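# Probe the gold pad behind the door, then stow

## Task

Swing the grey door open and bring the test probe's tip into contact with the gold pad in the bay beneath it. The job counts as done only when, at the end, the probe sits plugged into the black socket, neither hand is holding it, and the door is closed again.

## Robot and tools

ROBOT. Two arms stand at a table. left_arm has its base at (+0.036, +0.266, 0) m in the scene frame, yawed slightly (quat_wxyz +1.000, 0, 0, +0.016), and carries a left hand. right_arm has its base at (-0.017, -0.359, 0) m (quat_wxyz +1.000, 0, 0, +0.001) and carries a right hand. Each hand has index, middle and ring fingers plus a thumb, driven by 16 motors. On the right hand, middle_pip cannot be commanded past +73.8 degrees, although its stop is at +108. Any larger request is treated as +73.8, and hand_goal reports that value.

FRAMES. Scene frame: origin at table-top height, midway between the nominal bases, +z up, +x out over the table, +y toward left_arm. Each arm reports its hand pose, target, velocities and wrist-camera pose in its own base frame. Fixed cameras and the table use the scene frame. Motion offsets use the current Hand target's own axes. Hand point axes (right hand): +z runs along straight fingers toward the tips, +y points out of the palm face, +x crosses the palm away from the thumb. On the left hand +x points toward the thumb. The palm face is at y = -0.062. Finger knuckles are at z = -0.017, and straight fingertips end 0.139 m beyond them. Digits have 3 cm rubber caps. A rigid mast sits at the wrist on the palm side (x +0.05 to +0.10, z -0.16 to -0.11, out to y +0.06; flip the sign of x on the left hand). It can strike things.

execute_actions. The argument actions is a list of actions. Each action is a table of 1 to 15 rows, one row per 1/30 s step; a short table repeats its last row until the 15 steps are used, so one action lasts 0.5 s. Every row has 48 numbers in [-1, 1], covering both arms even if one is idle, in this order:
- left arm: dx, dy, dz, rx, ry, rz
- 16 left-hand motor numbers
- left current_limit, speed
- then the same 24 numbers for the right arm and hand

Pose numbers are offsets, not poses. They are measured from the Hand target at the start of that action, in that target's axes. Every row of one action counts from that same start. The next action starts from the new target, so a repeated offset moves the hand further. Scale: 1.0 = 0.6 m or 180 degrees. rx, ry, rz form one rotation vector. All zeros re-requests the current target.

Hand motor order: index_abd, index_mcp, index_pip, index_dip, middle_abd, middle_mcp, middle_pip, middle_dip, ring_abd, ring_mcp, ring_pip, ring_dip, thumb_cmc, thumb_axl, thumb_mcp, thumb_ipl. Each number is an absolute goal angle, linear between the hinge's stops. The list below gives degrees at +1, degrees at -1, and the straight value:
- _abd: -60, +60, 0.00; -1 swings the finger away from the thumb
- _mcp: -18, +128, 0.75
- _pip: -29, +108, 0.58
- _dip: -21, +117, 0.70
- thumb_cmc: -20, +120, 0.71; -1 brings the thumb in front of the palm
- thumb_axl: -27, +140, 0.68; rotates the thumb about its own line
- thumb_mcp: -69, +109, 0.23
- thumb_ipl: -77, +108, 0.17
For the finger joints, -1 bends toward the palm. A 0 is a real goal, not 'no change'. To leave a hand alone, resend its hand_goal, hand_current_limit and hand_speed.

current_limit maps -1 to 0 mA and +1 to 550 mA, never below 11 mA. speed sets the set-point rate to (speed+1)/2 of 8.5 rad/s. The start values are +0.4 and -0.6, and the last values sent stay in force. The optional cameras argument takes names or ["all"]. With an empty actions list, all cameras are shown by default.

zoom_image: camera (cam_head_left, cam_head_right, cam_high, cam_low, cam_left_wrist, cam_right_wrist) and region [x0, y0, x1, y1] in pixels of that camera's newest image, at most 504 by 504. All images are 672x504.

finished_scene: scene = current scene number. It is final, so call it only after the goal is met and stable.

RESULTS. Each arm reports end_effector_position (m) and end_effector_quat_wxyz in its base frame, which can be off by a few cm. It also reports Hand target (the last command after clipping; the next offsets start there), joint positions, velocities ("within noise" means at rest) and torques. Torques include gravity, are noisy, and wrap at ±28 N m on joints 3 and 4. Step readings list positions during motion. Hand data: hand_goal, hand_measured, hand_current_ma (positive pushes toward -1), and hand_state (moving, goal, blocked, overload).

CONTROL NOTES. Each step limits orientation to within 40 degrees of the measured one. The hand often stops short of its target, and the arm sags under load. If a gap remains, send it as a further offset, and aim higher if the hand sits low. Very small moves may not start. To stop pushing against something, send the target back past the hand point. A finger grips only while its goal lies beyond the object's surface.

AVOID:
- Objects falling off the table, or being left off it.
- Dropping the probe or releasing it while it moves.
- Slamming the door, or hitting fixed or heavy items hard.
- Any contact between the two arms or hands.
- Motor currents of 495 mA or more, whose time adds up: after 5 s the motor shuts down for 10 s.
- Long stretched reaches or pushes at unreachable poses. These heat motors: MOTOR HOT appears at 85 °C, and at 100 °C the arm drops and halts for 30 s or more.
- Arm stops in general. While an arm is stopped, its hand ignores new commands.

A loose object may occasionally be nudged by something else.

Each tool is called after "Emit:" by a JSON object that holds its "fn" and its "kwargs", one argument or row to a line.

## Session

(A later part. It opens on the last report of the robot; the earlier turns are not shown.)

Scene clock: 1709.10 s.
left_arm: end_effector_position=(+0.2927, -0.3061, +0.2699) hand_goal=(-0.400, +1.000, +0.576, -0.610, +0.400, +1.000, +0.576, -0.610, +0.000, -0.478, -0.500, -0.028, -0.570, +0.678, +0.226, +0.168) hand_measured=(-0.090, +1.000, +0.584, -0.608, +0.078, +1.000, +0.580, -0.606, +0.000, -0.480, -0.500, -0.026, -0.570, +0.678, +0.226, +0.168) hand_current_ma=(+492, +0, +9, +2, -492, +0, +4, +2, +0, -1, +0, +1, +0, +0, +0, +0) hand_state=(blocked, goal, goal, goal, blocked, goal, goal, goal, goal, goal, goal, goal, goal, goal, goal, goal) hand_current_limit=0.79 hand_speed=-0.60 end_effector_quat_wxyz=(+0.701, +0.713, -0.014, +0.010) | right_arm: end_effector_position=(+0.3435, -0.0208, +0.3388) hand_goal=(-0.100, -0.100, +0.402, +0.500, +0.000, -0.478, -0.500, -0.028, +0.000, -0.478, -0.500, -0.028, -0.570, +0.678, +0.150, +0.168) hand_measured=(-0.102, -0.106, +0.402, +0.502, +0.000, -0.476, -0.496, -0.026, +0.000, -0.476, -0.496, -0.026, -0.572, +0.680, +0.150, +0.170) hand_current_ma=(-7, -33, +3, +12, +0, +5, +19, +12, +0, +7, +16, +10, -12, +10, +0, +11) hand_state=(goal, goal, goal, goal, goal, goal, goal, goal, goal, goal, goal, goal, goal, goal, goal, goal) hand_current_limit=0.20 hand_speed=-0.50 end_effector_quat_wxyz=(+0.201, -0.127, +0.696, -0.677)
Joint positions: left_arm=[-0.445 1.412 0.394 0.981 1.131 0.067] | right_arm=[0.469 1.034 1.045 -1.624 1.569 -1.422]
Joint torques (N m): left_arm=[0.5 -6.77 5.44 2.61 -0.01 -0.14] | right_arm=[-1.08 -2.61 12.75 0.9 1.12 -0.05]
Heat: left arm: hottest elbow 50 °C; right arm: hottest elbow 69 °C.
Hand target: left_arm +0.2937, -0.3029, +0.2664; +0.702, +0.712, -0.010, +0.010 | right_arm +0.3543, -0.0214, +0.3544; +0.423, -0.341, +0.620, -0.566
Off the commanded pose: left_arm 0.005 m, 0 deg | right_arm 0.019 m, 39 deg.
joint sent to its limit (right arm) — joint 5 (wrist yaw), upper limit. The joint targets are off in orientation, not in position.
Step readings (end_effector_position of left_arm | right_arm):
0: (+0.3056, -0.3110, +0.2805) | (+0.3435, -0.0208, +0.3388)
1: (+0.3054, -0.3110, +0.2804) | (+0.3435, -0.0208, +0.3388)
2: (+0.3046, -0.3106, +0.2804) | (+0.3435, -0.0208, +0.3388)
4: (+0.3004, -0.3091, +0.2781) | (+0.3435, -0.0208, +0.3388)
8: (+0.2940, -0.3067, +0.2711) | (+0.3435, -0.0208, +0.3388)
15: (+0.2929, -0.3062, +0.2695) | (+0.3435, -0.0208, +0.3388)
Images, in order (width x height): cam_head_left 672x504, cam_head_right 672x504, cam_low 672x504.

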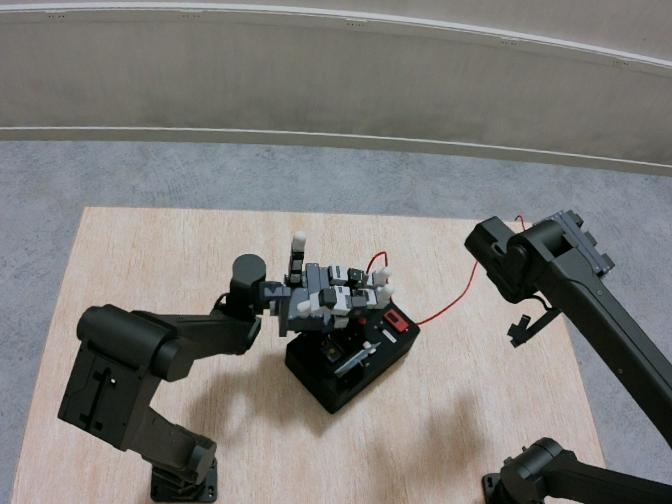

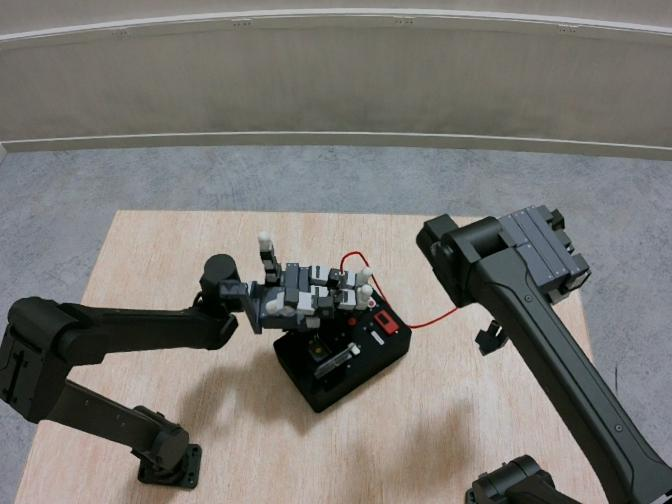

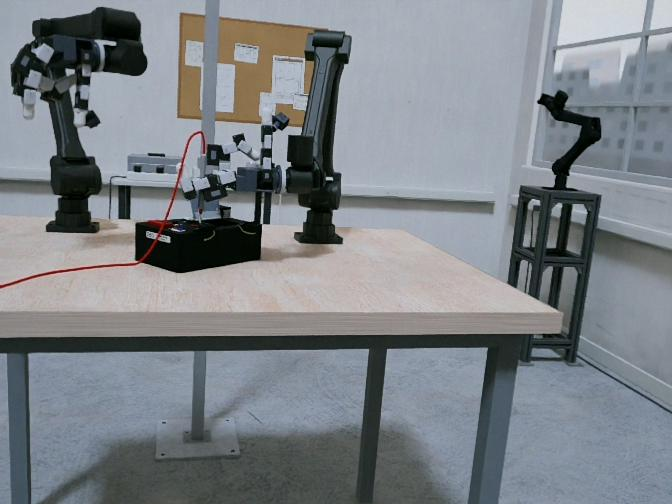

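Emit:
{"fn": "execute_actions", "kwargs": {
  "actions": [
    [[0.0,-0.01,-0.007,0,0,0,-0.4,1.0,0.576,-0.61,0.4,1.0,0.576,-0.61,0,-0.479,-0.5,-0.029,-0.571,0.678,0.225,0.168,0.79,-0.6,0,0,0,0,0,0,-0.1,-0.1,0.401,0.5,0,-0.479,-0.5,-0.029,0,-0.479,-0.5,-0.029,-0.571,0.678,0.15,0.168,0.2,-0.5]]
  ],
  "cameras": ["cam_head_right","cam_low"]
}}

Emit:
{"fn": "zoom_image", "kwargs": {
  "camera": "cam_head_right",
  "region": [325, 290, 365, 330]
}}

Emit:
{"fn": "zoom_image", "kwargs": {
  "camera": "cam_low",
  "region": [180, 200, 220, 240]
}}

Scene clock: 1758.60 s.
left_arm: end_effector_position=(+0.2931, -0.3019, +0.2638) hand_goal=(-0.400, +1.000, +0.576, -0.610, +0.400, +1.000, +0.576, -0.610, +0.000, -0.478, -0.500, -0.028, -0.570, +0.678, +0.226, +0.168) hand_measured=(-0.090, +1.000, +0.584, -0.608, +0.078, +1.000, +0.580, -0.606, +0.000, -0.480, -0.500, -0.026, -0.570, +0.678, +0.226, +0.168) hand_current_ma=(+492, +0, +9, +2, -492, +0, +4, +2, +0, -1, +0, +1, +0, +0, +0, +0) hand_state=(blocked, goal, goal, goal, blocked, goal, goal, goal, goal, goal, goal, goal, goal, goal, goal, goal) hand_current_limit=0.79 hand_speed=-0.60 end_effector_quat_wxyz=(+0.701, +0.713, -0.013, +0.009) | right_arm: end_effector_position=(+0.3435, -0.0208, +0.3388) hand_goal=(-0.100, -0.100, +0.402, +0.500, +0.000, -0.478, -0.500, -0.028, +0.000, -0.478, -0.500, -0.028, -0.570, +0.678, +0.150, +0.168) hand_measured=(-0.102, -0.106, +0.402, +0.502, +0.000, -0.476, -0.496, -0.026, +0.000, -0.476, -0.496, -0.026, -0.572, +0.680, +0.150, +0.170) hand_current_ma=(-7, -33, +3, +12, +0, +5, +19, +12, +0, +7, +16, +10, -12, +10, +0, +11) hand_state=(goal, goal, goal, goal, goal, goal, goal, goal, goal, goal, goal, goal, goal, goal, goal, goal) hand_current_limit=0.20 hand_speed=-0.50 end_effector_quat_wxyz=(+0.201, -0.127, +0.696, -0.677)
Joint positions: left_arm=[-0.432 1.433 0.385 1.009 1.144 0.067] | right_arm=[0.469 1.034 1.045 -1.624 1.569 -1.422]
Joint torques (N m): left_arm=[0.56 -6.89 5.2 2.28 0.01 -0.13] | right_arm=[-0.79 -2.73 12.68 0.9 1.09 -0.02]
Heat: left arm: hottest elbow 47 °C; right arm: hottest elbow 70 °C.
Hand target: left_arm +0.2939, -0.2985, +0.2605; +0.702, +0.712, -0.010, +0.010 | right_arm +0.3543, -0.0214, +0.3544; +0.423, -0.341, +0.620, -0.566
Off the commanded pose: left_arm 0.005 m, 0 deg | right_arm 0.019 m, 39 deg.
joint sent to its limit (right arm) — joint 5 (wrist yaw), upper limit. The joint targets are off in orientation, not in position.
Step readings (end_effector_position of left_arm | right_arm):
0: (+0.2927, -0.3061, +0.2699) | (+0.3435, -0.0208, +0.3388)
1: (+0.2926, -0.3061, +0.2700) | (+0.3435, -0.0208, +0.3388)
2: (+0.2924, -0.3059, +0.2701) | (+0.3435, -0.0208, +0.3388)
4: (+0.2925, -0.3047, +0.2694) | (+0.3435, -0.0208, +0.3388)
8: (+0.2928, -0.3029, +0.2648) | (+0.3435, -0.0208, +0.3388)
15: (+0.2929, -0.3023, +0.2636) | (+0.3435, -0.0208, +0.3388)
Images, in order (width x height): cam_head_right 672x504, cam_low 672x504.

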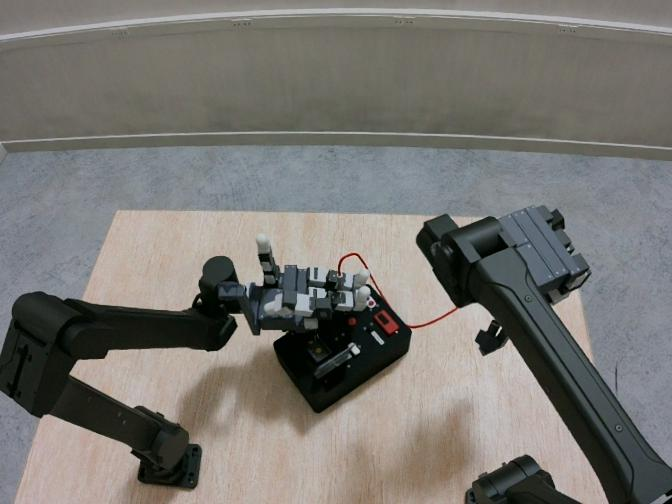

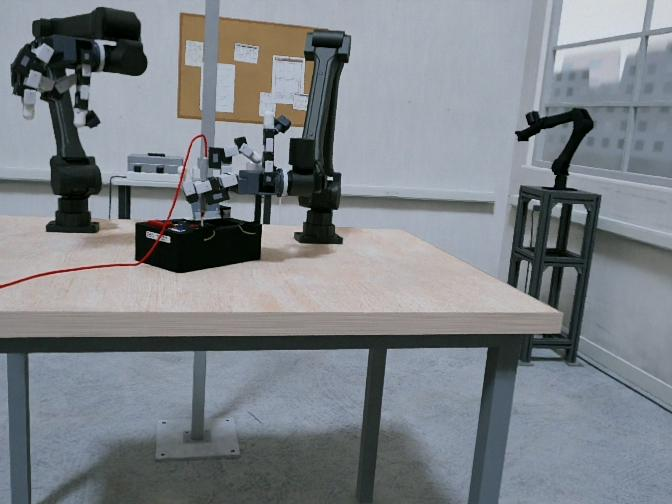

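Scaled by 12.600 from the camera's 672x504 image, which has a finer 960x720 frame.

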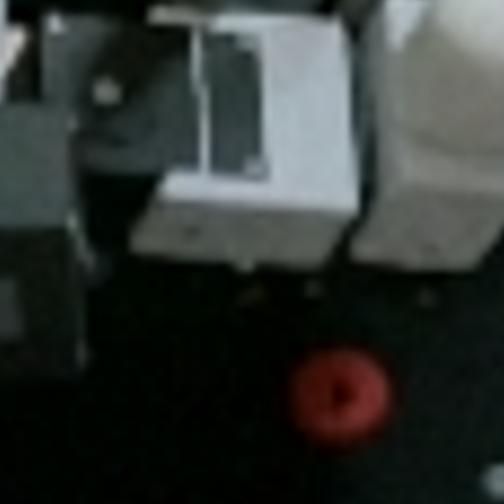

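Scaled by 12.600 from the camera's 672x504 image, which has a finer 960x720 frame.

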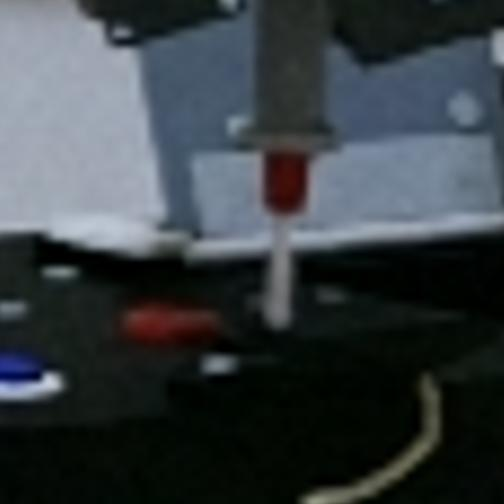

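Emit:
{"fn": "execute_actions", "kwargs": {
  "actions": [
    [[-0.002,-0.011,0.001,0,0,0,-0.4,1.0,0.576,-0.61,0.4,1.0,0.576,-0.61,0,-0.479,-0.5,-0.029,-0.571,0.678,0.225,0.168,0.79,-0.6,0,0,0,0,0,0,-0.1,-0.1,0.401,0.5,0,-0.479,-0.5,-0.029,0,-0.479,-0.5,-0.029,-0.571,0.678,0.15,0.168,0.2,-0.5]]
  ],
  "cameras": ["cam_head_right","cam_low"]
}}

Emit:
{"fn": "zoom_image", "kwargs": {
  "camera": "cam_head_right",
  "region": [325, 290, 365, 330]
}}

Emit:
{"fn": "zoom_image", "kwargs": {
  "camera": "cam_low",
  "region": [180, 200, 220, 240]
}}

Scene clock: 1767.07 s.
left_arm: end_effector_position=(+0.2926, -0.3017, +0.2610) hand_goal=(-0.400, +1.000, +0.576, -0.610, +0.400, +1.000, +0.576, -0.610, +0.000, -0.478, -0.500, -0.028, -0.570, +0.678, +0.226, +0.168) hand_measured=(-0.090, +1.000, +0.584, -0.608, +0.078, +0.998, +0.580, -0.606, +0.000, -0.480, -0.500, -0.026, -0.570, +0.678, +0.226, +0.168) hand_current_ma=(+492, +0, +9, +2, -492, -1, +4, +2, +0, -1, +0, +1, +0, +0, +0, +0) hand_state=(blocked, goal, goal, goal, blocked, goal, goal, goal, goal, goal, goal, goal, goal, goal, goal, goal) hand_current_limit=0.79 hand_speed=-0.60 end_effector_quat_wxyz=(+0.703, +0.711, -0.018, +0.014) | right_arm: end_effector_position=(+0.3435, -0.0208, +0.3388) hand_goal=(-0.100, -0.100, +0.402, +0.500, +0.000, -0.478, -0.500, -0.028, +0.000, -0.478, -0.500, -0.028, -0.570, +0.678, +0.150, +0.168) hand_measured=(-0.102, -0.106, +0.402, +0.502, +0.000, -0.476, -0.496, -0.026, +0.000, -0.476, -0.496, -0.026, -0.572, +0.680, +0.150, +0.170) hand_current_ma=(-7, -33, +3, +12, +0, +5, +19, +12, +0, +7, +16, +10, -12, +10, +0, +11) hand_state=(goal, goal, goal, goal, goal, goal, goal, goal, goal, goal, goal, goal, goal, goal, goal, goal) hand_current_limit=0.20 hand_speed=-0.50 end_effector_quat_wxyz=(+0.201, -0.127, +0.696, -0.677)
Joint positions: left_arm=[-0.432 1.456 0.384 1.047 1.144 0.068] | right_arm=[0.469 1.034 1.045 -1.624 1.569 -1.422]
Joint torques (N m): left_arm=[0.26 -7.3 4.59 2.22 -0.13 -0.13] | right_arm=[-1.32 -2.26 12.93 0.95 1.09 -0.1]
Heat: left arm: hottest elbow 46 °C; right arm: hottest elbow 70 °C.
Hand target: left_arm +0.2928, -0.2990, +0.2538; +0.702, +0.712, -0.010, +0.010 | right_arm +0.3543, -0.0214, +0.3544; +0.423, -0.341, +0.620, -0.566
Off the commanded pose: left_arm 0.008 m, 1 deg | right_arm 0.019 m, 39 deg.
joint sent to its limit (right arm) — joint 5 (wrist yaw), upper limit. The joint targets are off in orientation, not in position.
Step readings (end_effector_position of left_arm | right_arm):
0: (+0.2931, -0.3019, +0.2639) | (+0.3435, -0.0208, +0.3388)
1: (+0.2931, -0.3019, +0.2638) | (+0.3435, -0.0208, +0.3388)
2: (+0.2931, -0.3019, +0.2638) | (+0.3435, -0.0208, +0.3388)
4: (+0.2931, -0.3019, +0.2632) | (+0.3435, -0.0208, +0.3388)
8: (+0.2928, -0.3018, +0.2610) | (+0.3435, -0.0208, +0.3388)
15: (+0.2927, -0.3018, +0.2611) | (+0.3435, -0.0208, +0.3388)
Images, in order (width x height): cam_head_right 672x504, cam_low 672x504.

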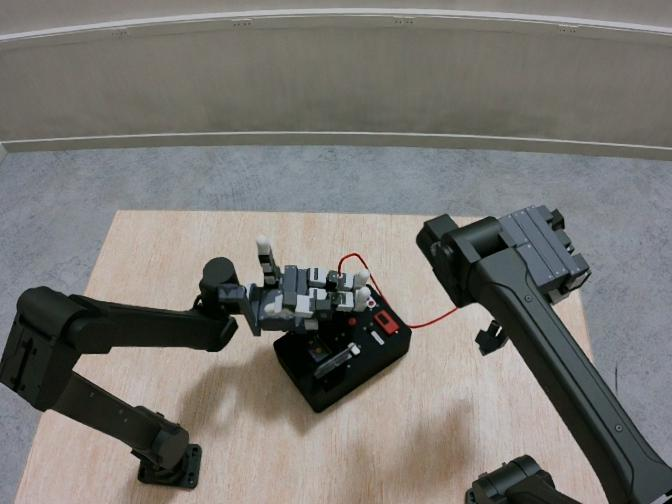

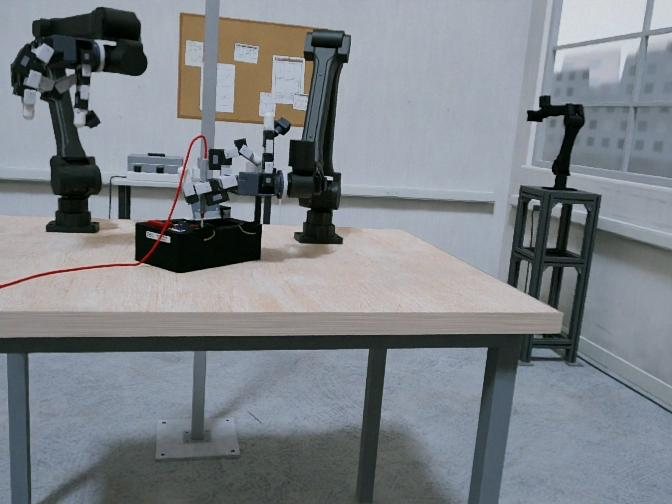

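Scaled by 12.600 from the camera's 672x504 image, which has a finer 960x720 frame.

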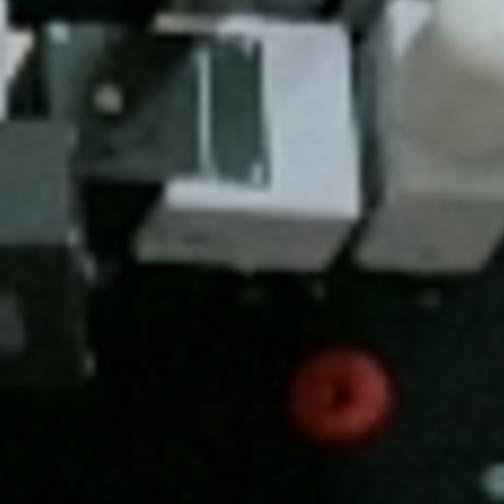

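Scaled by 12.600 from the camera's 672x504 image, which has a finer 960x720 frame.

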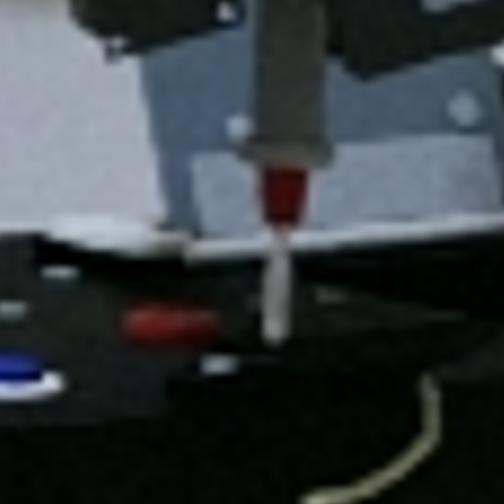

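Emit:
{"fn": "execute_actions", "kwargs": {
  "actions": [
    [[-0.0072,0.0136,0.0015,0,0,0,-0.4,1.0,0.576,-0.61,0.4,1.0,0.576,-0.61,0,-0.479,-0.5,-0.029,-0.571,0.678,0.225,0.168,0.79,-0.6,0,0,0,0,0,0,-0.1,-0.1,0.401,0.5,0,-0.479,-0.5,-0.029,0,-0.479,-0.5,-0.029,-0.571,0.678,0.15,0.168,0.2,-0.5]]
  ],
  "cameras": ["cam_head_right","cam_low"]
}}

Emit:
{"fn": "zoom_image", "kwargs": {
  "camera": "cam_head_right",
  "region": [325, 290, 365, 330]
}}

Emit:
{"fn": "zoom_image", "kwargs": {
  "camera": "cam_low",
  "region": [180, 200, 220, 240]
}}

Scene clock: 1779.17 s.
left_arm: end_effector_position=(+0.2909, -0.3001, +0.2620) hand_goal=(-0.400, +1.000, +0.576, -0.610, +0.400, +1.000, +0.576, -0.610, +0.000, -0.478, -0.500, -0.028, -0.570, +0.678, +0.226, +0.168) hand_measured=(-0.090, +1.000, +0.584, -0.608, +0.078, +0.998, +0.580, -0.606, +0.000, -0.480, -0.500, -0.026, -0.570, +0.678, +0.226, +0.168) hand_current_ma=(+492, +0, +9, +2, -492, -1, +4, +2, +0, -1, +0, +1, +0, +0, +0, +0) hand_state=(blocked, goal, goal, goal, blocked, goal, goal, goal, goal, goal, goal, goal, goal, goal, goal, goal) hand_current_limit=0.79 hand_speed=-0.60 end_effector_quat_wxyz=(+0.703, +0.711, -0.014, +0.016) | right_arm: end_effector_position=(+0.3435, -0.0208, +0.3388) hand_goal=(-0.100, -0.100, +0.402, +0.500, +0.000, -0.478, -0.500, -0.028, +0.000, -0.478, -0.500, -0.028, -0.570, +0.678, +0.150, +0.168) hand_measured=(-0.102, -0.106, +0.402, +0.502, +0.000, -0.476, -0.496, -0.026, +0.000, -0.476, -0.496, -0.026, -0.572, +0.680, +0.150, +0.170) hand_current_ma=(-7, -33, +3, +12, +0, +5, +19, +12, +0, +7, +16, +10, -12, +10, +0, +11) hand_state=(goal, goal, goal, goal, goal, goal, goal, goal, goal, goal, goal, goal, goal, goal, goal, goal) hand_current_limit=0.20 hand_speed=-0.50 end_effector_quat_wxyz=(+0.201, -0.127, +0.696, -0.677)
Joint positions: left_arm=[-0.432 1.443 0.375 1.043 1.136 0.066] | right_arm=[0.469 1.034 1.045 -1.624 1.569 -1.422]
Joint torques (N m): left_arm=[-0.56 -9 5 1.1 -0.21 -0.15] | right_arm=[-1.2 -2.67 12.71 0.99 1.08 -0.05]
Heat: left arm: hottest elbow 46 °C; right arm: hottest elbow 70 °C.
Hand target: left_arm +0.2884, -0.3001, +0.2619; +0.702, +0.712, -0.010, +0.010 | right_arm +0.3543, -0.0214, +0.3544; +0.423, -0.341, +0.620, -0.566
Off the commanded pose: left_arm 0.003 m, 1 deg | right_arm 0.019 m, 39 deg.
joint sent to its limit (right arm) — joint 5 (wrist yaw), upper limit. The joint targets are off in orientation, not in position.
Step readings (end_effector_position of left_arm | right_arm):
0: (+0.2926, -0.3017, +0.2610) | (+0.3435, -0.0208, +0.3388)
1: (+0.2926, -0.3017, +0.2610) | (+0.3435, -0.0208, +0.3388)
2: (+0.2927, -0.3017, +0.2609) | (+0.3435, -0.0208, +0.3388)
4: (+0.2924, -0.3014, +0.2607) | (+0.3435, -0.0208, +0.3388)
8: (+0.2911, -0.3004, +0.2616) | (+0.3435, -0.0208, +0.3388)
15: (+0.2907, -0.3001, +0.2621) | (+0.3435, -0.0208, +0.3388)
Images, in order (width x height): cam_head_right 672x504, cam_low 672x504.

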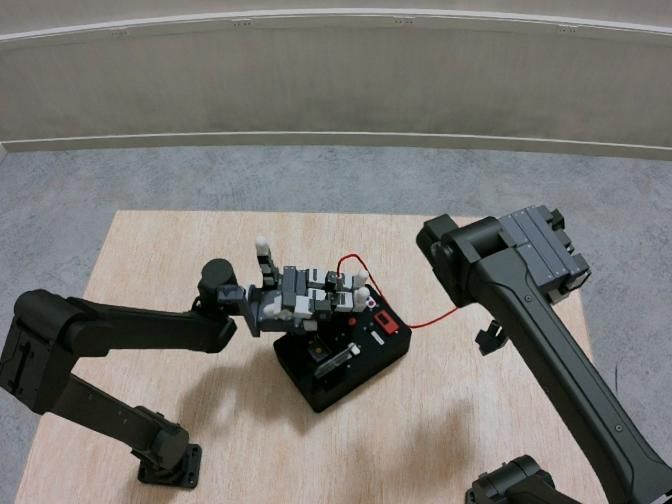

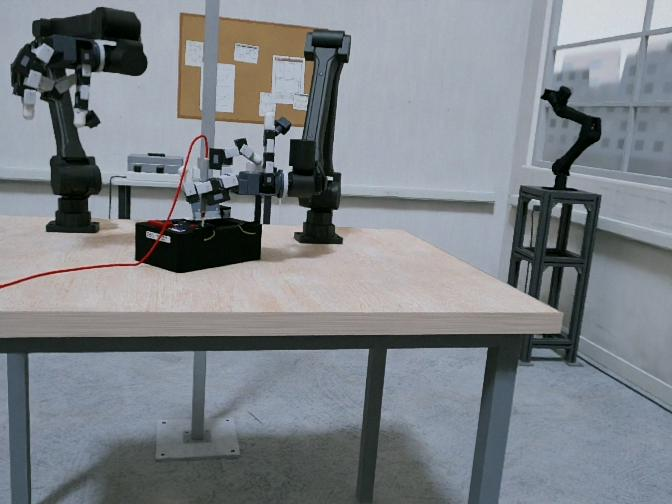

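Scaled by 12.600 from the camera's 672x504 image, which has a finer 960x720 frame.

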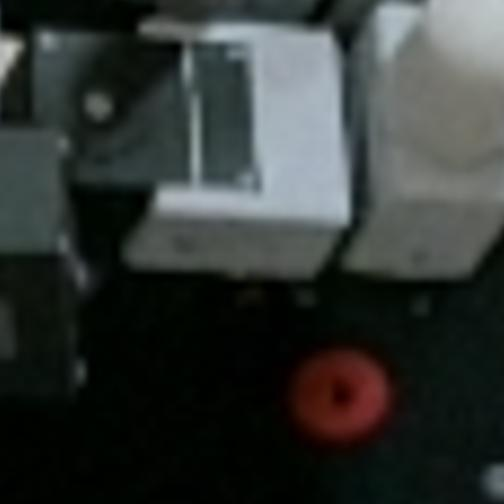

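Scaled by 12.600 from the camera's 672x504 image, which has a finer 960x720 frame.

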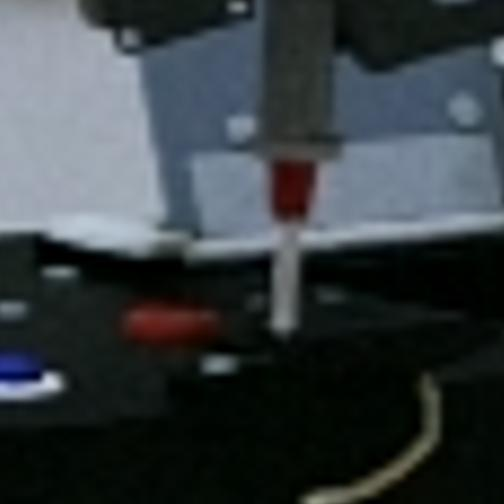

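Emit:
{"fn": "execute_actions", "kwargs": {
  "actions": [
    [[-0.0045,0.0175,0.005,0,0,0,-0.4,1.0,0.576,-0.61,0.4,1.0,0.576,-0.61,0,-0.479,-0.5,-0.029,-0.571,0.678,0.225,0.168,0.79,-0.6,0,0,0,0,0,0,-0.1,-0.1,0.401,0.5,0,-0.479,-0.5,-0.029,0,-0.479,-0.5,-0.029,-0.571,0.678,0.15,0.168,0.2,-0.5]]
  ],
  "cameras": ["cam_head_right","cam_low","cam_head_left"]
}}

Emit:
{"fn": "zoom_image", "kwargs": {
  "camera": "cam_head_right",
  "region": [325, 290, 365, 330]
}}

Emit:
{"fn": "zoom_image", "kwargs": {
  "camera": "cam_low",
  "region": [180, 200, 220, 240]
}}

Emit:
{"fn": "zoom_image", "kwargs": {
  "camera": "cam_head_left",
  "region": [330, 260, 390, 320]
}}

Emit:
{"fn": "zoom_image", "kwargs": {
  "camera": "cam_head_right",
  "region": [310, 255, 370, 315]
}}

Scene clock: 1794.43 s.
left_arm: end_effector_position=(+0.2885, -0.3014, +0.2719) hand_goal=(-0.400, +1.000, +0.576, -0.610, +0.400, +1.000, +0.576, -0.610, +0.000, -0.478, -0.500, -0.028, -0.570, +0.678, +0.226, +0.168) hand_measured=(-0.090, +1.000, +0.584, -0.608, +0.078, +0.998, +0.580, -0.606, +0.000, -0.480, -0.500, -0.026, -0.570, +0.678, +0.226, +0.168) hand_current_ma=(+492, +0, +9, +2, -492, -1, +4, +2, +0, -1, +0, +1, +0, +0, +0, +0) hand_state=(blocked, goal, goal, goal, blocked, goal, goal, goal, goal, goal, goal, goal, goal, goal, goal, goal) hand_current_limit=0.79 hand_speed=-0.60 end_effector_quat_wxyz=(+0.703, +0.711, -0.011, +0.016) | right_arm: end_effector_position=(+0.3435, -0.0208, +0.3388) hand_goal=(-0.100, -0.100, +0.402, +0.500, +0.000, -0.478, -0.500, -0.028, +0.000, -0.478, -0.500, -0.028, -0.570, +0.678, +0.150, +0.168) hand_measured=(-0.102, -0.106, +0.402, +0.502, +0.000, -0.476, -0.496, -0.026, +0.000, -0.476, -0.496, -0.026, -0.572, +0.680, +0.150, +0.170) hand_current_ma=(-7, -33, +3, +12, +0, +5, +19, +12, +0, +7, +16, +10, -12, +10, +0, +11) hand_state=(goal, goal, goal, goal, goal, goal, goal, goal, goal, goal, goal, goal, goal, goal, goal, goal) hand_current_limit=0.20 hand_speed=-0.50 end_effector_quat_wxyz=(+0.201, -0.127, +0.696, -0.677)
Joint positions: left_arm=[-0.441 1.393 0.375 0.992 1.122 0.061] | right_arm=[0.469 1.034 1.045 -1.624 1.569 -1.422]
Joint torques (N m): left_arm=[-0.97 -8.41 5.75 1.2 -0.2 -0.11] | right_arm=[-1.14 -2.67 12.51 0.95 1.06 -0.11]
Heat: left arm: hottest elbow 45 °C; right arm: hottest elbow 70 °C.
Hand target: left_arm +0.2854, -0.3033, +0.2723; +0.702, +0.712, -0.010, +0.010 | right_arm +0.3543, -0.0214, +0.3544; +0.423, -0.341, +0.620, -0.566
Off the commanded pose: left_arm 0.004 m, 1 deg | right_arm 0.019 m, 39 deg.
joint sent to its limit (right arm) — joint 5 (wrist yaw), upper limit. The joint targets are off in orientation, not in position.
Step readings (end_effector_position of left_arm | right_arm):
0: (+0.2909, -0.3001, +0.2620) | (+0.3435, -0.0208, +0.3388)
1: (+0.2909, -0.3001, +0.2621) | (+0.3435, -0.0208, +0.3388)
2: (+0.2914, -0.3002, +0.2621) | (+0.3435, -0.0208, +0.3388)
4: (+0.2920, -0.3002, +0.2637) | (+0.3435, -0.0208, +0.3388)
8: (+0.2889, -0.3008, +0.2710) | (+0.3435, -0.0208, +0.3388)
15: (+0.2881, -0.3013, +0.2725) | (+0.3435, -0.0208, +0.3388)
Images, in order (width x height): cam_head_left 672x504, cam_head_right 672x504, cam_low 672x504.

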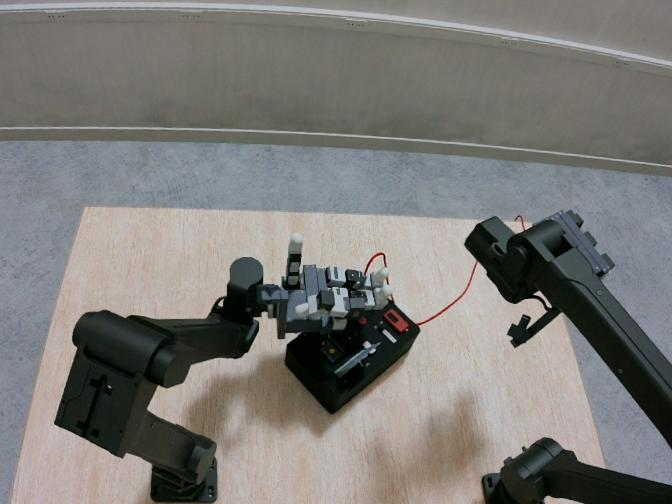

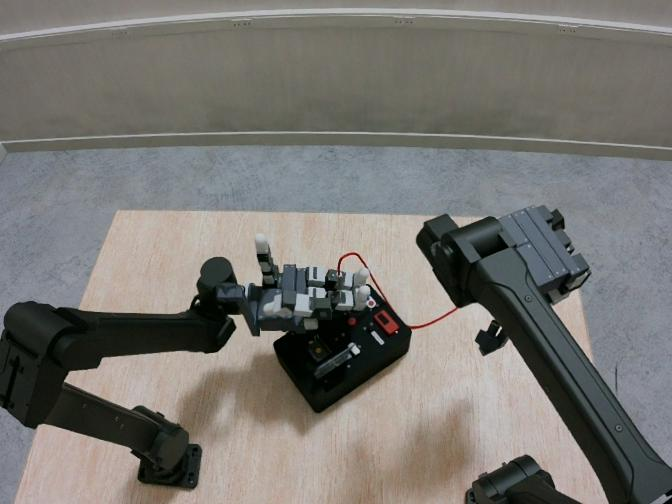

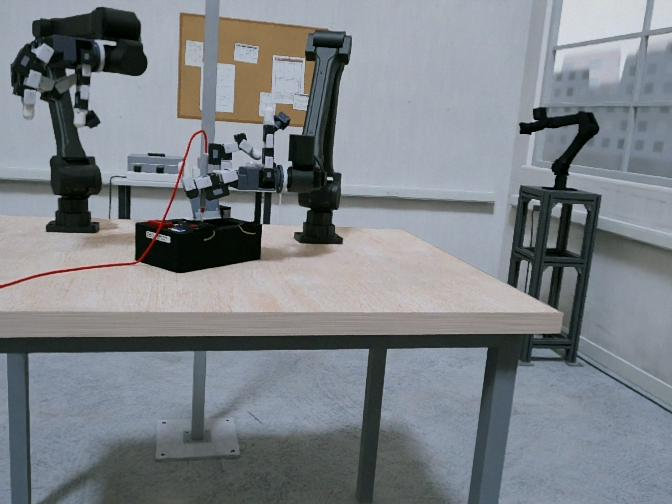

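Scaled by 12.600 from the camera's 672x504 image, which has a finer 960x720 frame.

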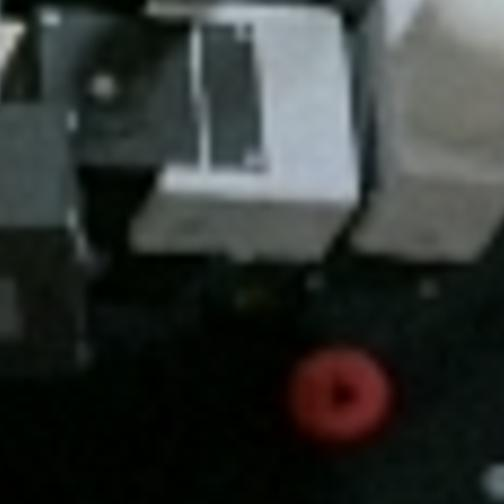

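Scaled by 12.600 from the camera's 672x504 image, which has a finer 960x720 frame.

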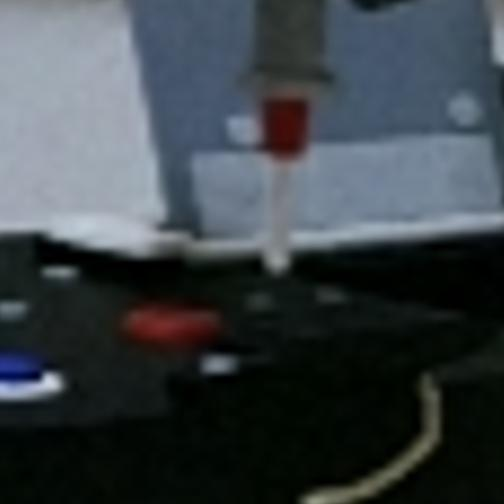

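Scaled by 8.400 from the camera's 672x504 image, which has a finer 960x720 frame.

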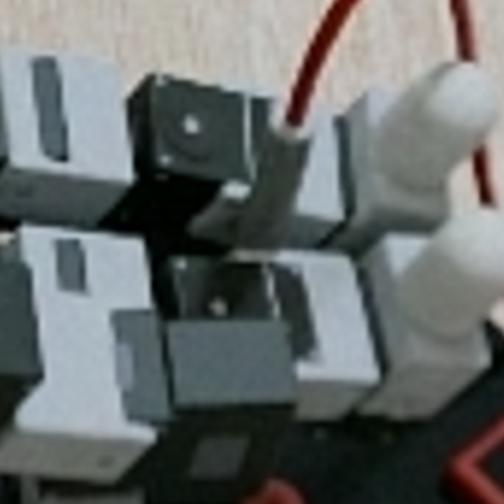

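Scaled by 8.400 from the camera's 672x504 image, which has a finer 960x720 frame.

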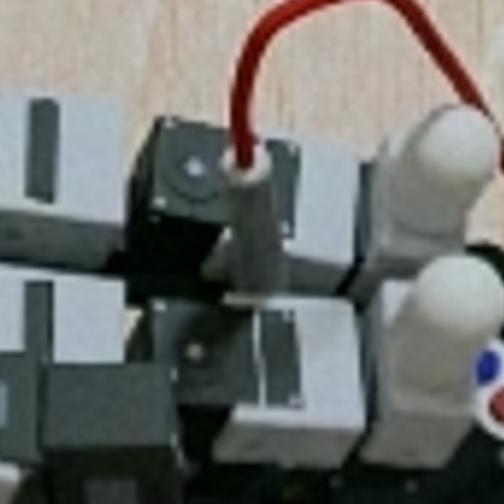

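Emit:
{"fn": "execute_actions", "kwargs": {
  "actions": [
    [[-0.0038,-0.0168,0.002,0,0,0,-0.4,1.0,0.576,-0.61,0.4,1.0,0.576,-0.61,0,-0.479,-0.5,-0.029,-0.571,0.678,0.225,0.168,0.79,-0.6,0,0,0,0,0,0,-0.1,-0.1,0.401,0.5,0,-0.479,-0.5,-0.029,0,-0.479,-0.5,-0.029,-0.571,0.678,0.15,0.168,0.2,-0.5]],
    [[-0.0004,-0.015,0.0003,0,0,0,-0.4,1.0,0.576,-0.61,0.4,1.0,0.576,-0.61,0,-0.479,-0.5,-0.029,-0.571,0.678,0.225,0.168,0.79,-0.6,0,0,0,0,0,0,-0.1,-0.1,0.401,0.5,0,-0.479,-0.5,-0.029,0,-0.479,-0.5,-0.029,-0.571,0.678,0.15,0.168,0.2,-0.5]]
  ],
  "cameras": ["cam_head_right","cam_low"]
}}

Emit:
{"fn": "zoom_image", "kwargs": {
  "camera": "cam_head_right",
  "region": [325, 290, 365, 330]
}}

Emit:
{"fn": "zoom_image", "kwargs": {
  "camera": "cam_low",
  "region": [180, 200, 220, 240]
}}

Scene clock: 1849.80 s.
left_arm: end_effector_position=(+0.2882, -0.3027, +0.2574) hand_goal=(-0.400, +1.000, +0.576, -0.610, +0.400, +1.000, +0.576, -0.610, +0.000, -0.478, -0.500, -0.028, -0.570, +0.678, +0.226, +0.168) hand_measured=(-0.090, +1.000, +0.584, -0.608, +0.078, +1.000, +0.578, -0.606, +0.000, -0.480, -0.500, -0.026, -0.570, +0.678, +0.226, +0.168) hand_current_ma=(+492, +0, +8, +2, -492, +0, +2, +2, +0, -1, +0, +1, +0, +0, +0, +0) hand_state=(blocked, goal, goal, goal, blocked, goal, goal, goal, goal, goal, goal, goal, goal, goal, goal, goal) hand_current_limit=0.79 hand_speed=-0.60 end_effector_quat_wxyz=(+0.702, +0.712, -0.008, +0.014) | right_arm: end_effector_position=(+0.3435, -0.0208, +0.3388) hand_goal=(-0.100, -0.100, +0.402, +0.500, +0.000, -0.478, -0.500, -0.028, +0.000, -0.478, -0.500, -0.028, -0.570, +0.678, +0.150, +0.168) hand_measured=(-0.102, -0.106, +0.402, +0.502, +0.000, -0.476, -0.496, -0.026, +0.000, -0.476, -0.496, -0.026, -0.572, +0.680, +0.150, +0.170) hand_current_ma=(-7, -33, +3, +12, +0, +5, +19, +12, +0, +7, +16, +10, -12, +10, +0, +11) hand_state=(goal, goal, goal, goal, goal, goal, goal, goal, goal, goal, goal, goal, goal, goal, goal, goal) hand_current_limit=0.20 hand_speed=-0.50 end_effector_quat_wxyz=(+0.201, -0.127, +0.696, -0.677)
Joint positions: left_arm=[-0.446 1.449 0.364 1.052 1.115 0.062] | right_arm=[0.469 1.034 1.045 -1.624 1.569 -1.422]
Joint torques (N m): left_arm=[-1.14 -6.59 4.72 2.56 -0.15 -0.09] | right_arm=[-0.62 -2.78 12.72 0.94 1.06 -0.07]
Heat: left arm: hottest elbow 44 °C; right arm: hottest elbow 71 °C.
Hand target: left_arm +0.2834, -0.3043, +0.2531; +0.702, +0.712, -0.010, +0.010 | right_arm +0.3543, -0.0214, +0.3544; +0.423, -0.341, +0.620, -0.566
Off the commanded pose: left_arm 0.007 m, 1 deg | right_arm 0.019 m, 39 deg.
joint sent to its limit (right arm) — joint 5 (wrist yaw), upper limit. The joint targets are off in orientation, not in position.
Step readings (end_effector_position of left_arm | right_arm):
0: (+0.2885, -0.3014, +0.2719) | (+0.3435, -0.0208, +0.3388)
1: (+0.2885, -0.3014, +0.2719) | (+0.3435, -0.0208, +0.3388)
2: (+0.2885, -0.3015, +0.2719) | (+0.3435, -0.0208, +0.3388)
4: (+0.2888, -0.3017, +0.2718) | (+0.3435, -0.0208, +0.3388)
8: (+0.2877, -0.3023, +0.2681) | (+0.3435, -0.0208, +0.3388)
15: (+0.2876, -0.3026, +0.2649) | (+0.3435, -0.0208, +0.3388)
16: (+0.2876, -0.3025, +0.2649) | (+0.3435, -0.0208, +0.3388)
17: (+0.2875, -0.3025, +0.2650) | (+0.3435, -0.0208, +0.3388)
19: (+0.2876, -0.3025, +0.2641) | (+0.3435, -0.0208, +0.3388)
23: (+0.2886, -0.3029, +0.2582) | (+0.3435, -0.0208, +0.3388)
30: (+0.2883, -0.3028, +0.2571) | (+0.3435, -0.0208, +0.3388)
Images, in order (width x height): cam_head_right 672x504, cam_low 672x504.

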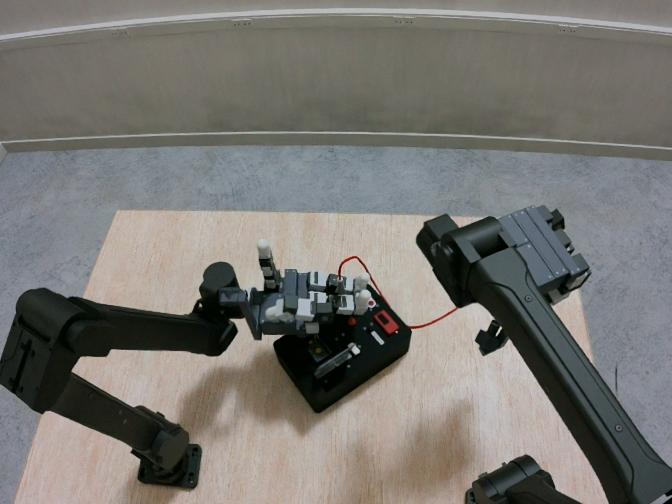

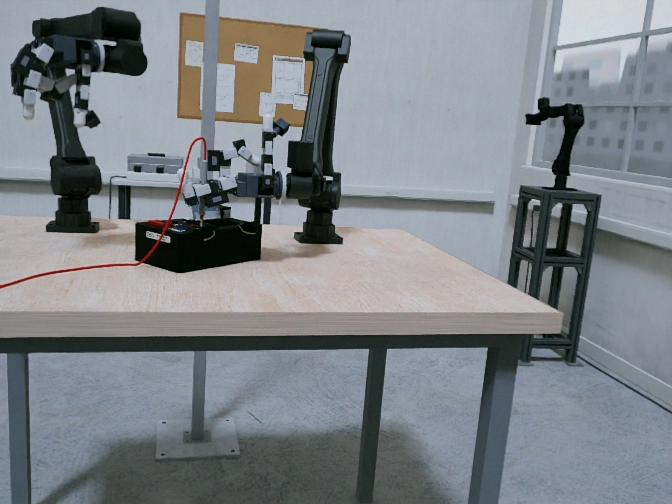

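Scaled by 12.600 from the camera's 672x504 image, which has a finer 960x720 frame.

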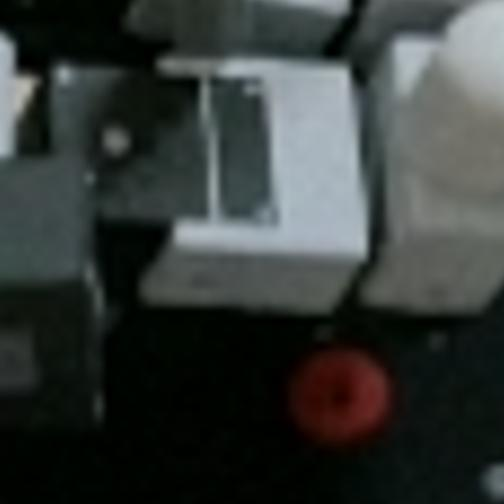

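Scaled by 12.600 from the camera's 672x504 image, which has a finer 960x720 frame.

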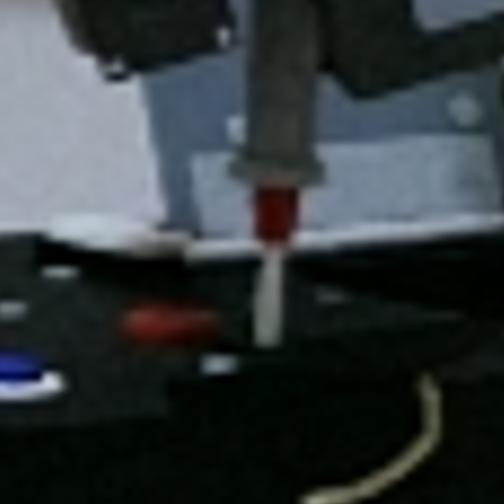

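Emit:
{"fn": "execute_actions", "kwargs": {
  "actions": [
    [[-0.0006,-0.02,0.0003,0,0,0,-0.4,1.0,0.576,-0.61,0.4,1.0,0.576,-0.61,0,-0.479,-0.5,-0.029,-0.571,0.678,0.225,0.168,0.79,-0.6,0,0,0,0,0,0,-0.1,-0.1,0.401,0.5,0,-0.479,-0.5,-0.029,0,-0.479,-0.5,-0.029,-0.571,0.678,0.15,0.168,0.2,-0.5]]
  ],
  "cameras": ["cam_low"]
}}

Emit:
{"fn": "zoom_image", "kwargs": {
  "camera": "cam_low",
  "region": [180, 200, 220, 240]
}}

Scene clock: 1857.53 s.
left_arm: end_effector_position=(+0.2875, -0.3025, +0.2489) hand_goal=(-0.400, +1.000, +0.576, -0.610, +0.400, +1.000, +0.576, -0.610, +0.000, -0.478, -0.500, -0.028, -0.570, +0.678, +0.226, +0.168) hand_measured=(-0.090, +1.000, +0.582, -0.608, +0.078, +0.998, +0.578, -0.606, +0.000, -0.480, -0.500, -0.026, -0.570, +0.678, +0.226, +0.168) hand_current_ma=(+492, +0, +6, +2, -492, -2, +2, +2, +0, -1, +0, +1, +0, +0, +0, +0) hand_state=(blocked, goal, goal, goal, blocked, goal, goal, goal, goal, goal, goal, goal, goal, goal, goal, goal) hand_current_limit=0.79 hand_speed=-0.60 end_effector_quat_wxyz=(+0.704, +0.710, -0.013, +0.019) | right_arm: end_effector_position=(+0.3435, -0.0208, +0.3388) hand_goal=(-0.100, -0.100, +0.402, +0.500, +0.000, -0.478, -0.500, -0.028, +0.000, -0.478, -0.500, -0.028, -0.570, +0.678, +0.150, +0.168) hand_measured=(-0.102, -0.106, +0.402, +0.502, +0.000, -0.476, -0.496, -0.026, +0.000, -0.476, -0.496, -0.026, -0.572, +0.680, +0.150, +0.170) hand_current_ma=(-7, -33, +3, +12, +0, +5, +19, +12, +0, +7, +16, +10, -12, +10, +0, +11) hand_state=(goal, goal, goal, goal, goal, goal, goal, goal, goal, goal, goal, goal, goal, goal, goal, goal) hand_current_limit=0.20 hand_speed=-0.50 end_effector_quat_wxyz=(+0.201, -0.127, +0.696, -0.677)
Joint positions: left_arm=[-0.447 1.499 0.36 1.12 1.115 0.062] | right_arm=[0.469 1.034 1.045 -1.624 1.569 -1.422]
Joint torques (N m): left_arm=[-1.03 -6.24 4.14 2.21 -0.16 -0.11] | right_arm=[-1.08 -2.43 12.79 0.88 1.08 -0.07]
Heat: left arm: hottest elbow 44 °C; right arm: hottest elbow 71 °C.
Hand target: left_arm +0.2834, -0.3043, +0.2410; +0.702, +0.712, -0.010, +0.010 | right_arm +0.3543, -0.0214, +0.3544; +0.423, -0.341, +0.620, -0.566
Off the commanded pose: left_arm 0.009 m, 1 deg | right_arm 0.019 m, 39 deg.
joint sent to its limit (right arm) — joint 5 (wrist yaw), upper limit. The joint targets are off in orientation, not in position.
Step readings (end_effector_position of left_arm | right_arm):
0: (+0.2882, -0.3027, +0.2574) | (+0.3435, -0.0208, +0.3388)
1: (+0.2882, -0.3027, +0.2573) | (+0.3435, -0.0208, +0.3388)
2: (+0.2880, -0.3026, +0.2572) | (+0.3435, -0.0208, +0.3388)
4: (+0.2879, -0.3025, +0.2550) | (+0.3435, -0.0208, +0.3388)
8: (+0.2881, -0.3027, +0.2489) | (+0.3435, -0.0208, +0.3388)
15: (+0.2876, -0.3026, +0.2489) | (+0.3435, -0.0208, +0.3388)
Images, in order (width x height): cam_low 672x504.

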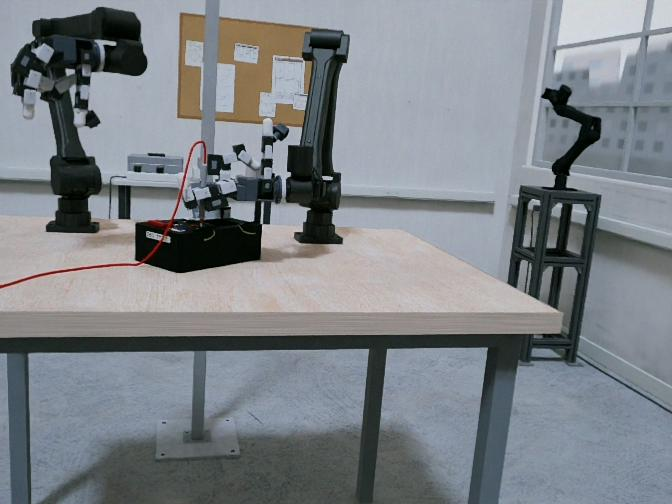

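Scaled by 12.600 from the camera's 672x504 image, which has a finer 960x720 frame.

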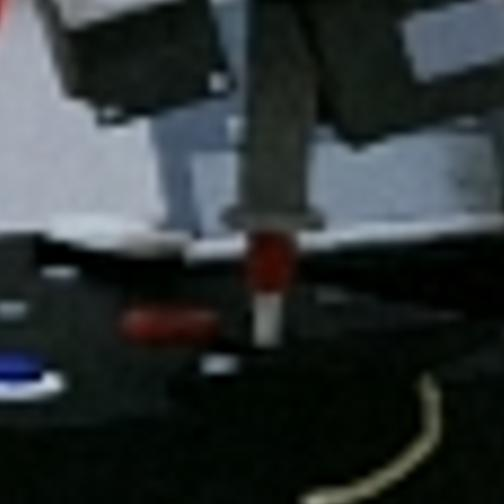

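Emit:
{"fn": "execute_actions", "kwargs": {
  "actions": [
    [[-0.0006,-0.02,0.0003,0,0,0,-0.4,1.0,0.576,-0.61,0.4,1.0,0.576,-0.61,0,-0.479,-0.5,-0.029,-0.571,0.678,0.225,0.168,0.79,-0.6,0,0,0,0,0,0,-0.1,-0.1,0.401,0.5,0,-0.479,-0.5,-0.029,0,-0.479,-0.5,-0.029,-0.571,0.678,0.15,0.168,0.2,-0.5]]
  ],
  "cameras": ["cam_low"]
}}

Emit:
{"fn": "zoom_image", "kwargs": {
  "camera": "cam_low",
  "region": [180, 200, 220, 240]
}}

Scene clock: 1862.80 s.
left_arm: end_effector_position=(+0.2860, -0.3023, +0.2423) hand_goal=(-0.400, +1.000, +0.576, -0.610, +0.400, +1.000, +0.576, -0.610, +0.000, -0.478, -0.500, -0.028, -0.570, +0.678, +0.226, +0.168) hand_measured=(-0.090, +1.000, +0.584, -0.608, +0.078, +0.994, +0.580, -0.606, +0.000, -0.480, -0.500, -0.026, -0.570, +0.678, +0.226, +0.168) hand_current_ma=(+492, +0, +9, +2, -492, -5, +4, +2, +0, -1, +0, +1, +0, +0, +0, +0) hand_state=(blocked, goal, goal, goal, blocked, goal, goal, goal, goal, goal, goal, goal, goal, goal, goal, goal) hand_current_limit=0.79 hand_speed=-0.60 end_effector_quat_wxyz=(+0.707, +0.707, -0.020, +0.025) | right_arm: end_effector_position=(+0.3435, -0.0208, +0.3388) hand_goal=(-0.100, -0.100, +0.402, +0.500, +0.000, -0.478, -0.500, -0.028, +0.000, -0.478, -0.500, -0.028, -0.570, +0.678, +0.150, +0.168) hand_measured=(-0.102, -0.106, +0.402, +0.502, +0.000, -0.476, -0.496, -0.026, +0.000, -0.476, -0.496, -0.026, -0.572, +0.680, +0.150, +0.170) hand_current_ma=(-7, -33, +3, +12, +0, +5, +19, +12, +0, +7, +16, +10, -12, +10, +0, +11) hand_state=(goal, goal, goal, goal, goal, goal, goal, goal, goal, goal, goal, goal, goal, goal, goal, goal) hand_current_limit=0.20 hand_speed=-0.50 end_effector_quat_wxyz=(+0.201, -0.127, +0.696, -0.677)
Joint positions: left_arm=[-0.447 1.547 0.357 1.191 1.116 0.063] | right_arm=[0.469 1.034 1.045 -1.624 1.569 -1.422]
Joint torques (N m): left_arm=[-1.08 -5.83 3.55 1.8 -0.23 -0.11] | right_arm=[-0.5 -2.84 12.74 0.85 1.12 -0.08]
Heat: left arm: hottest elbow 43 °C; right arm: hottest elbow 71 °C.
Hand target: left_arm +0.2832, -0.3045, +0.2291; +0.702, +0.712, -0.010, +0.010 | right_arm +0.3543, -0.0214, +0.3544; +0.423, -0.341, +0.620, -0.566
Off the commanded pose: left_arm 0.014 m, 2 deg | right_arm 0.019 m, 39 deg.
joint sent to its limit (right arm) — joint 5 (wrist yaw), upper limit. The joint targets are off in orientation, not in position.
Step readings (end_effector_position of left_arm | right_arm):
0: (+0.2875, -0.3025, +0.2489) | (+0.3435, -0.0208, +0.3388)
1: (+0.2874, -0.3025, +0.2490) | (+0.3435, -0.0208, +0.3388)
2: (+0.2874, -0.3025, +0.2488) | (+0.3435, -0.0208, +0.3388)
4: (+0.2870, -0.3023, +0.2478) | (+0.3435, -0.0208, +0.3388)
8: (+0.2869, -0.3023, +0.2430) | (+0.3435, -0.0208, +0.3388)
15: (+0.2862, -0.3022, +0.2424) | (+0.3435, -0.0208, +0.3388)
Images, in order (width x height): cam_low 672x504.

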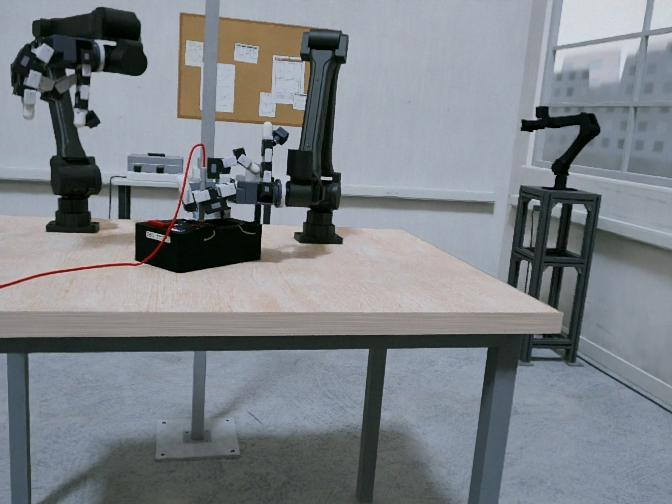

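Scaled by 12.600 from the camera's 672x504 image, which has a finer 960x720 frame.

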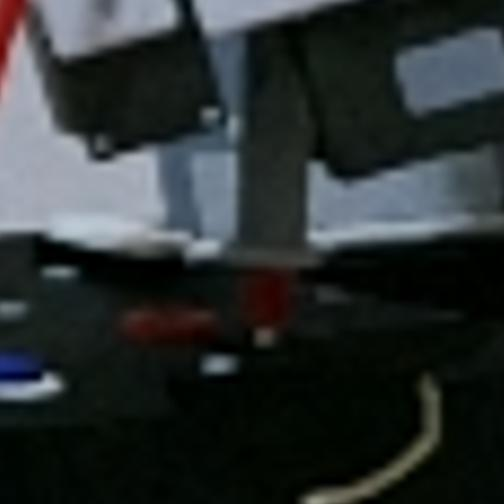

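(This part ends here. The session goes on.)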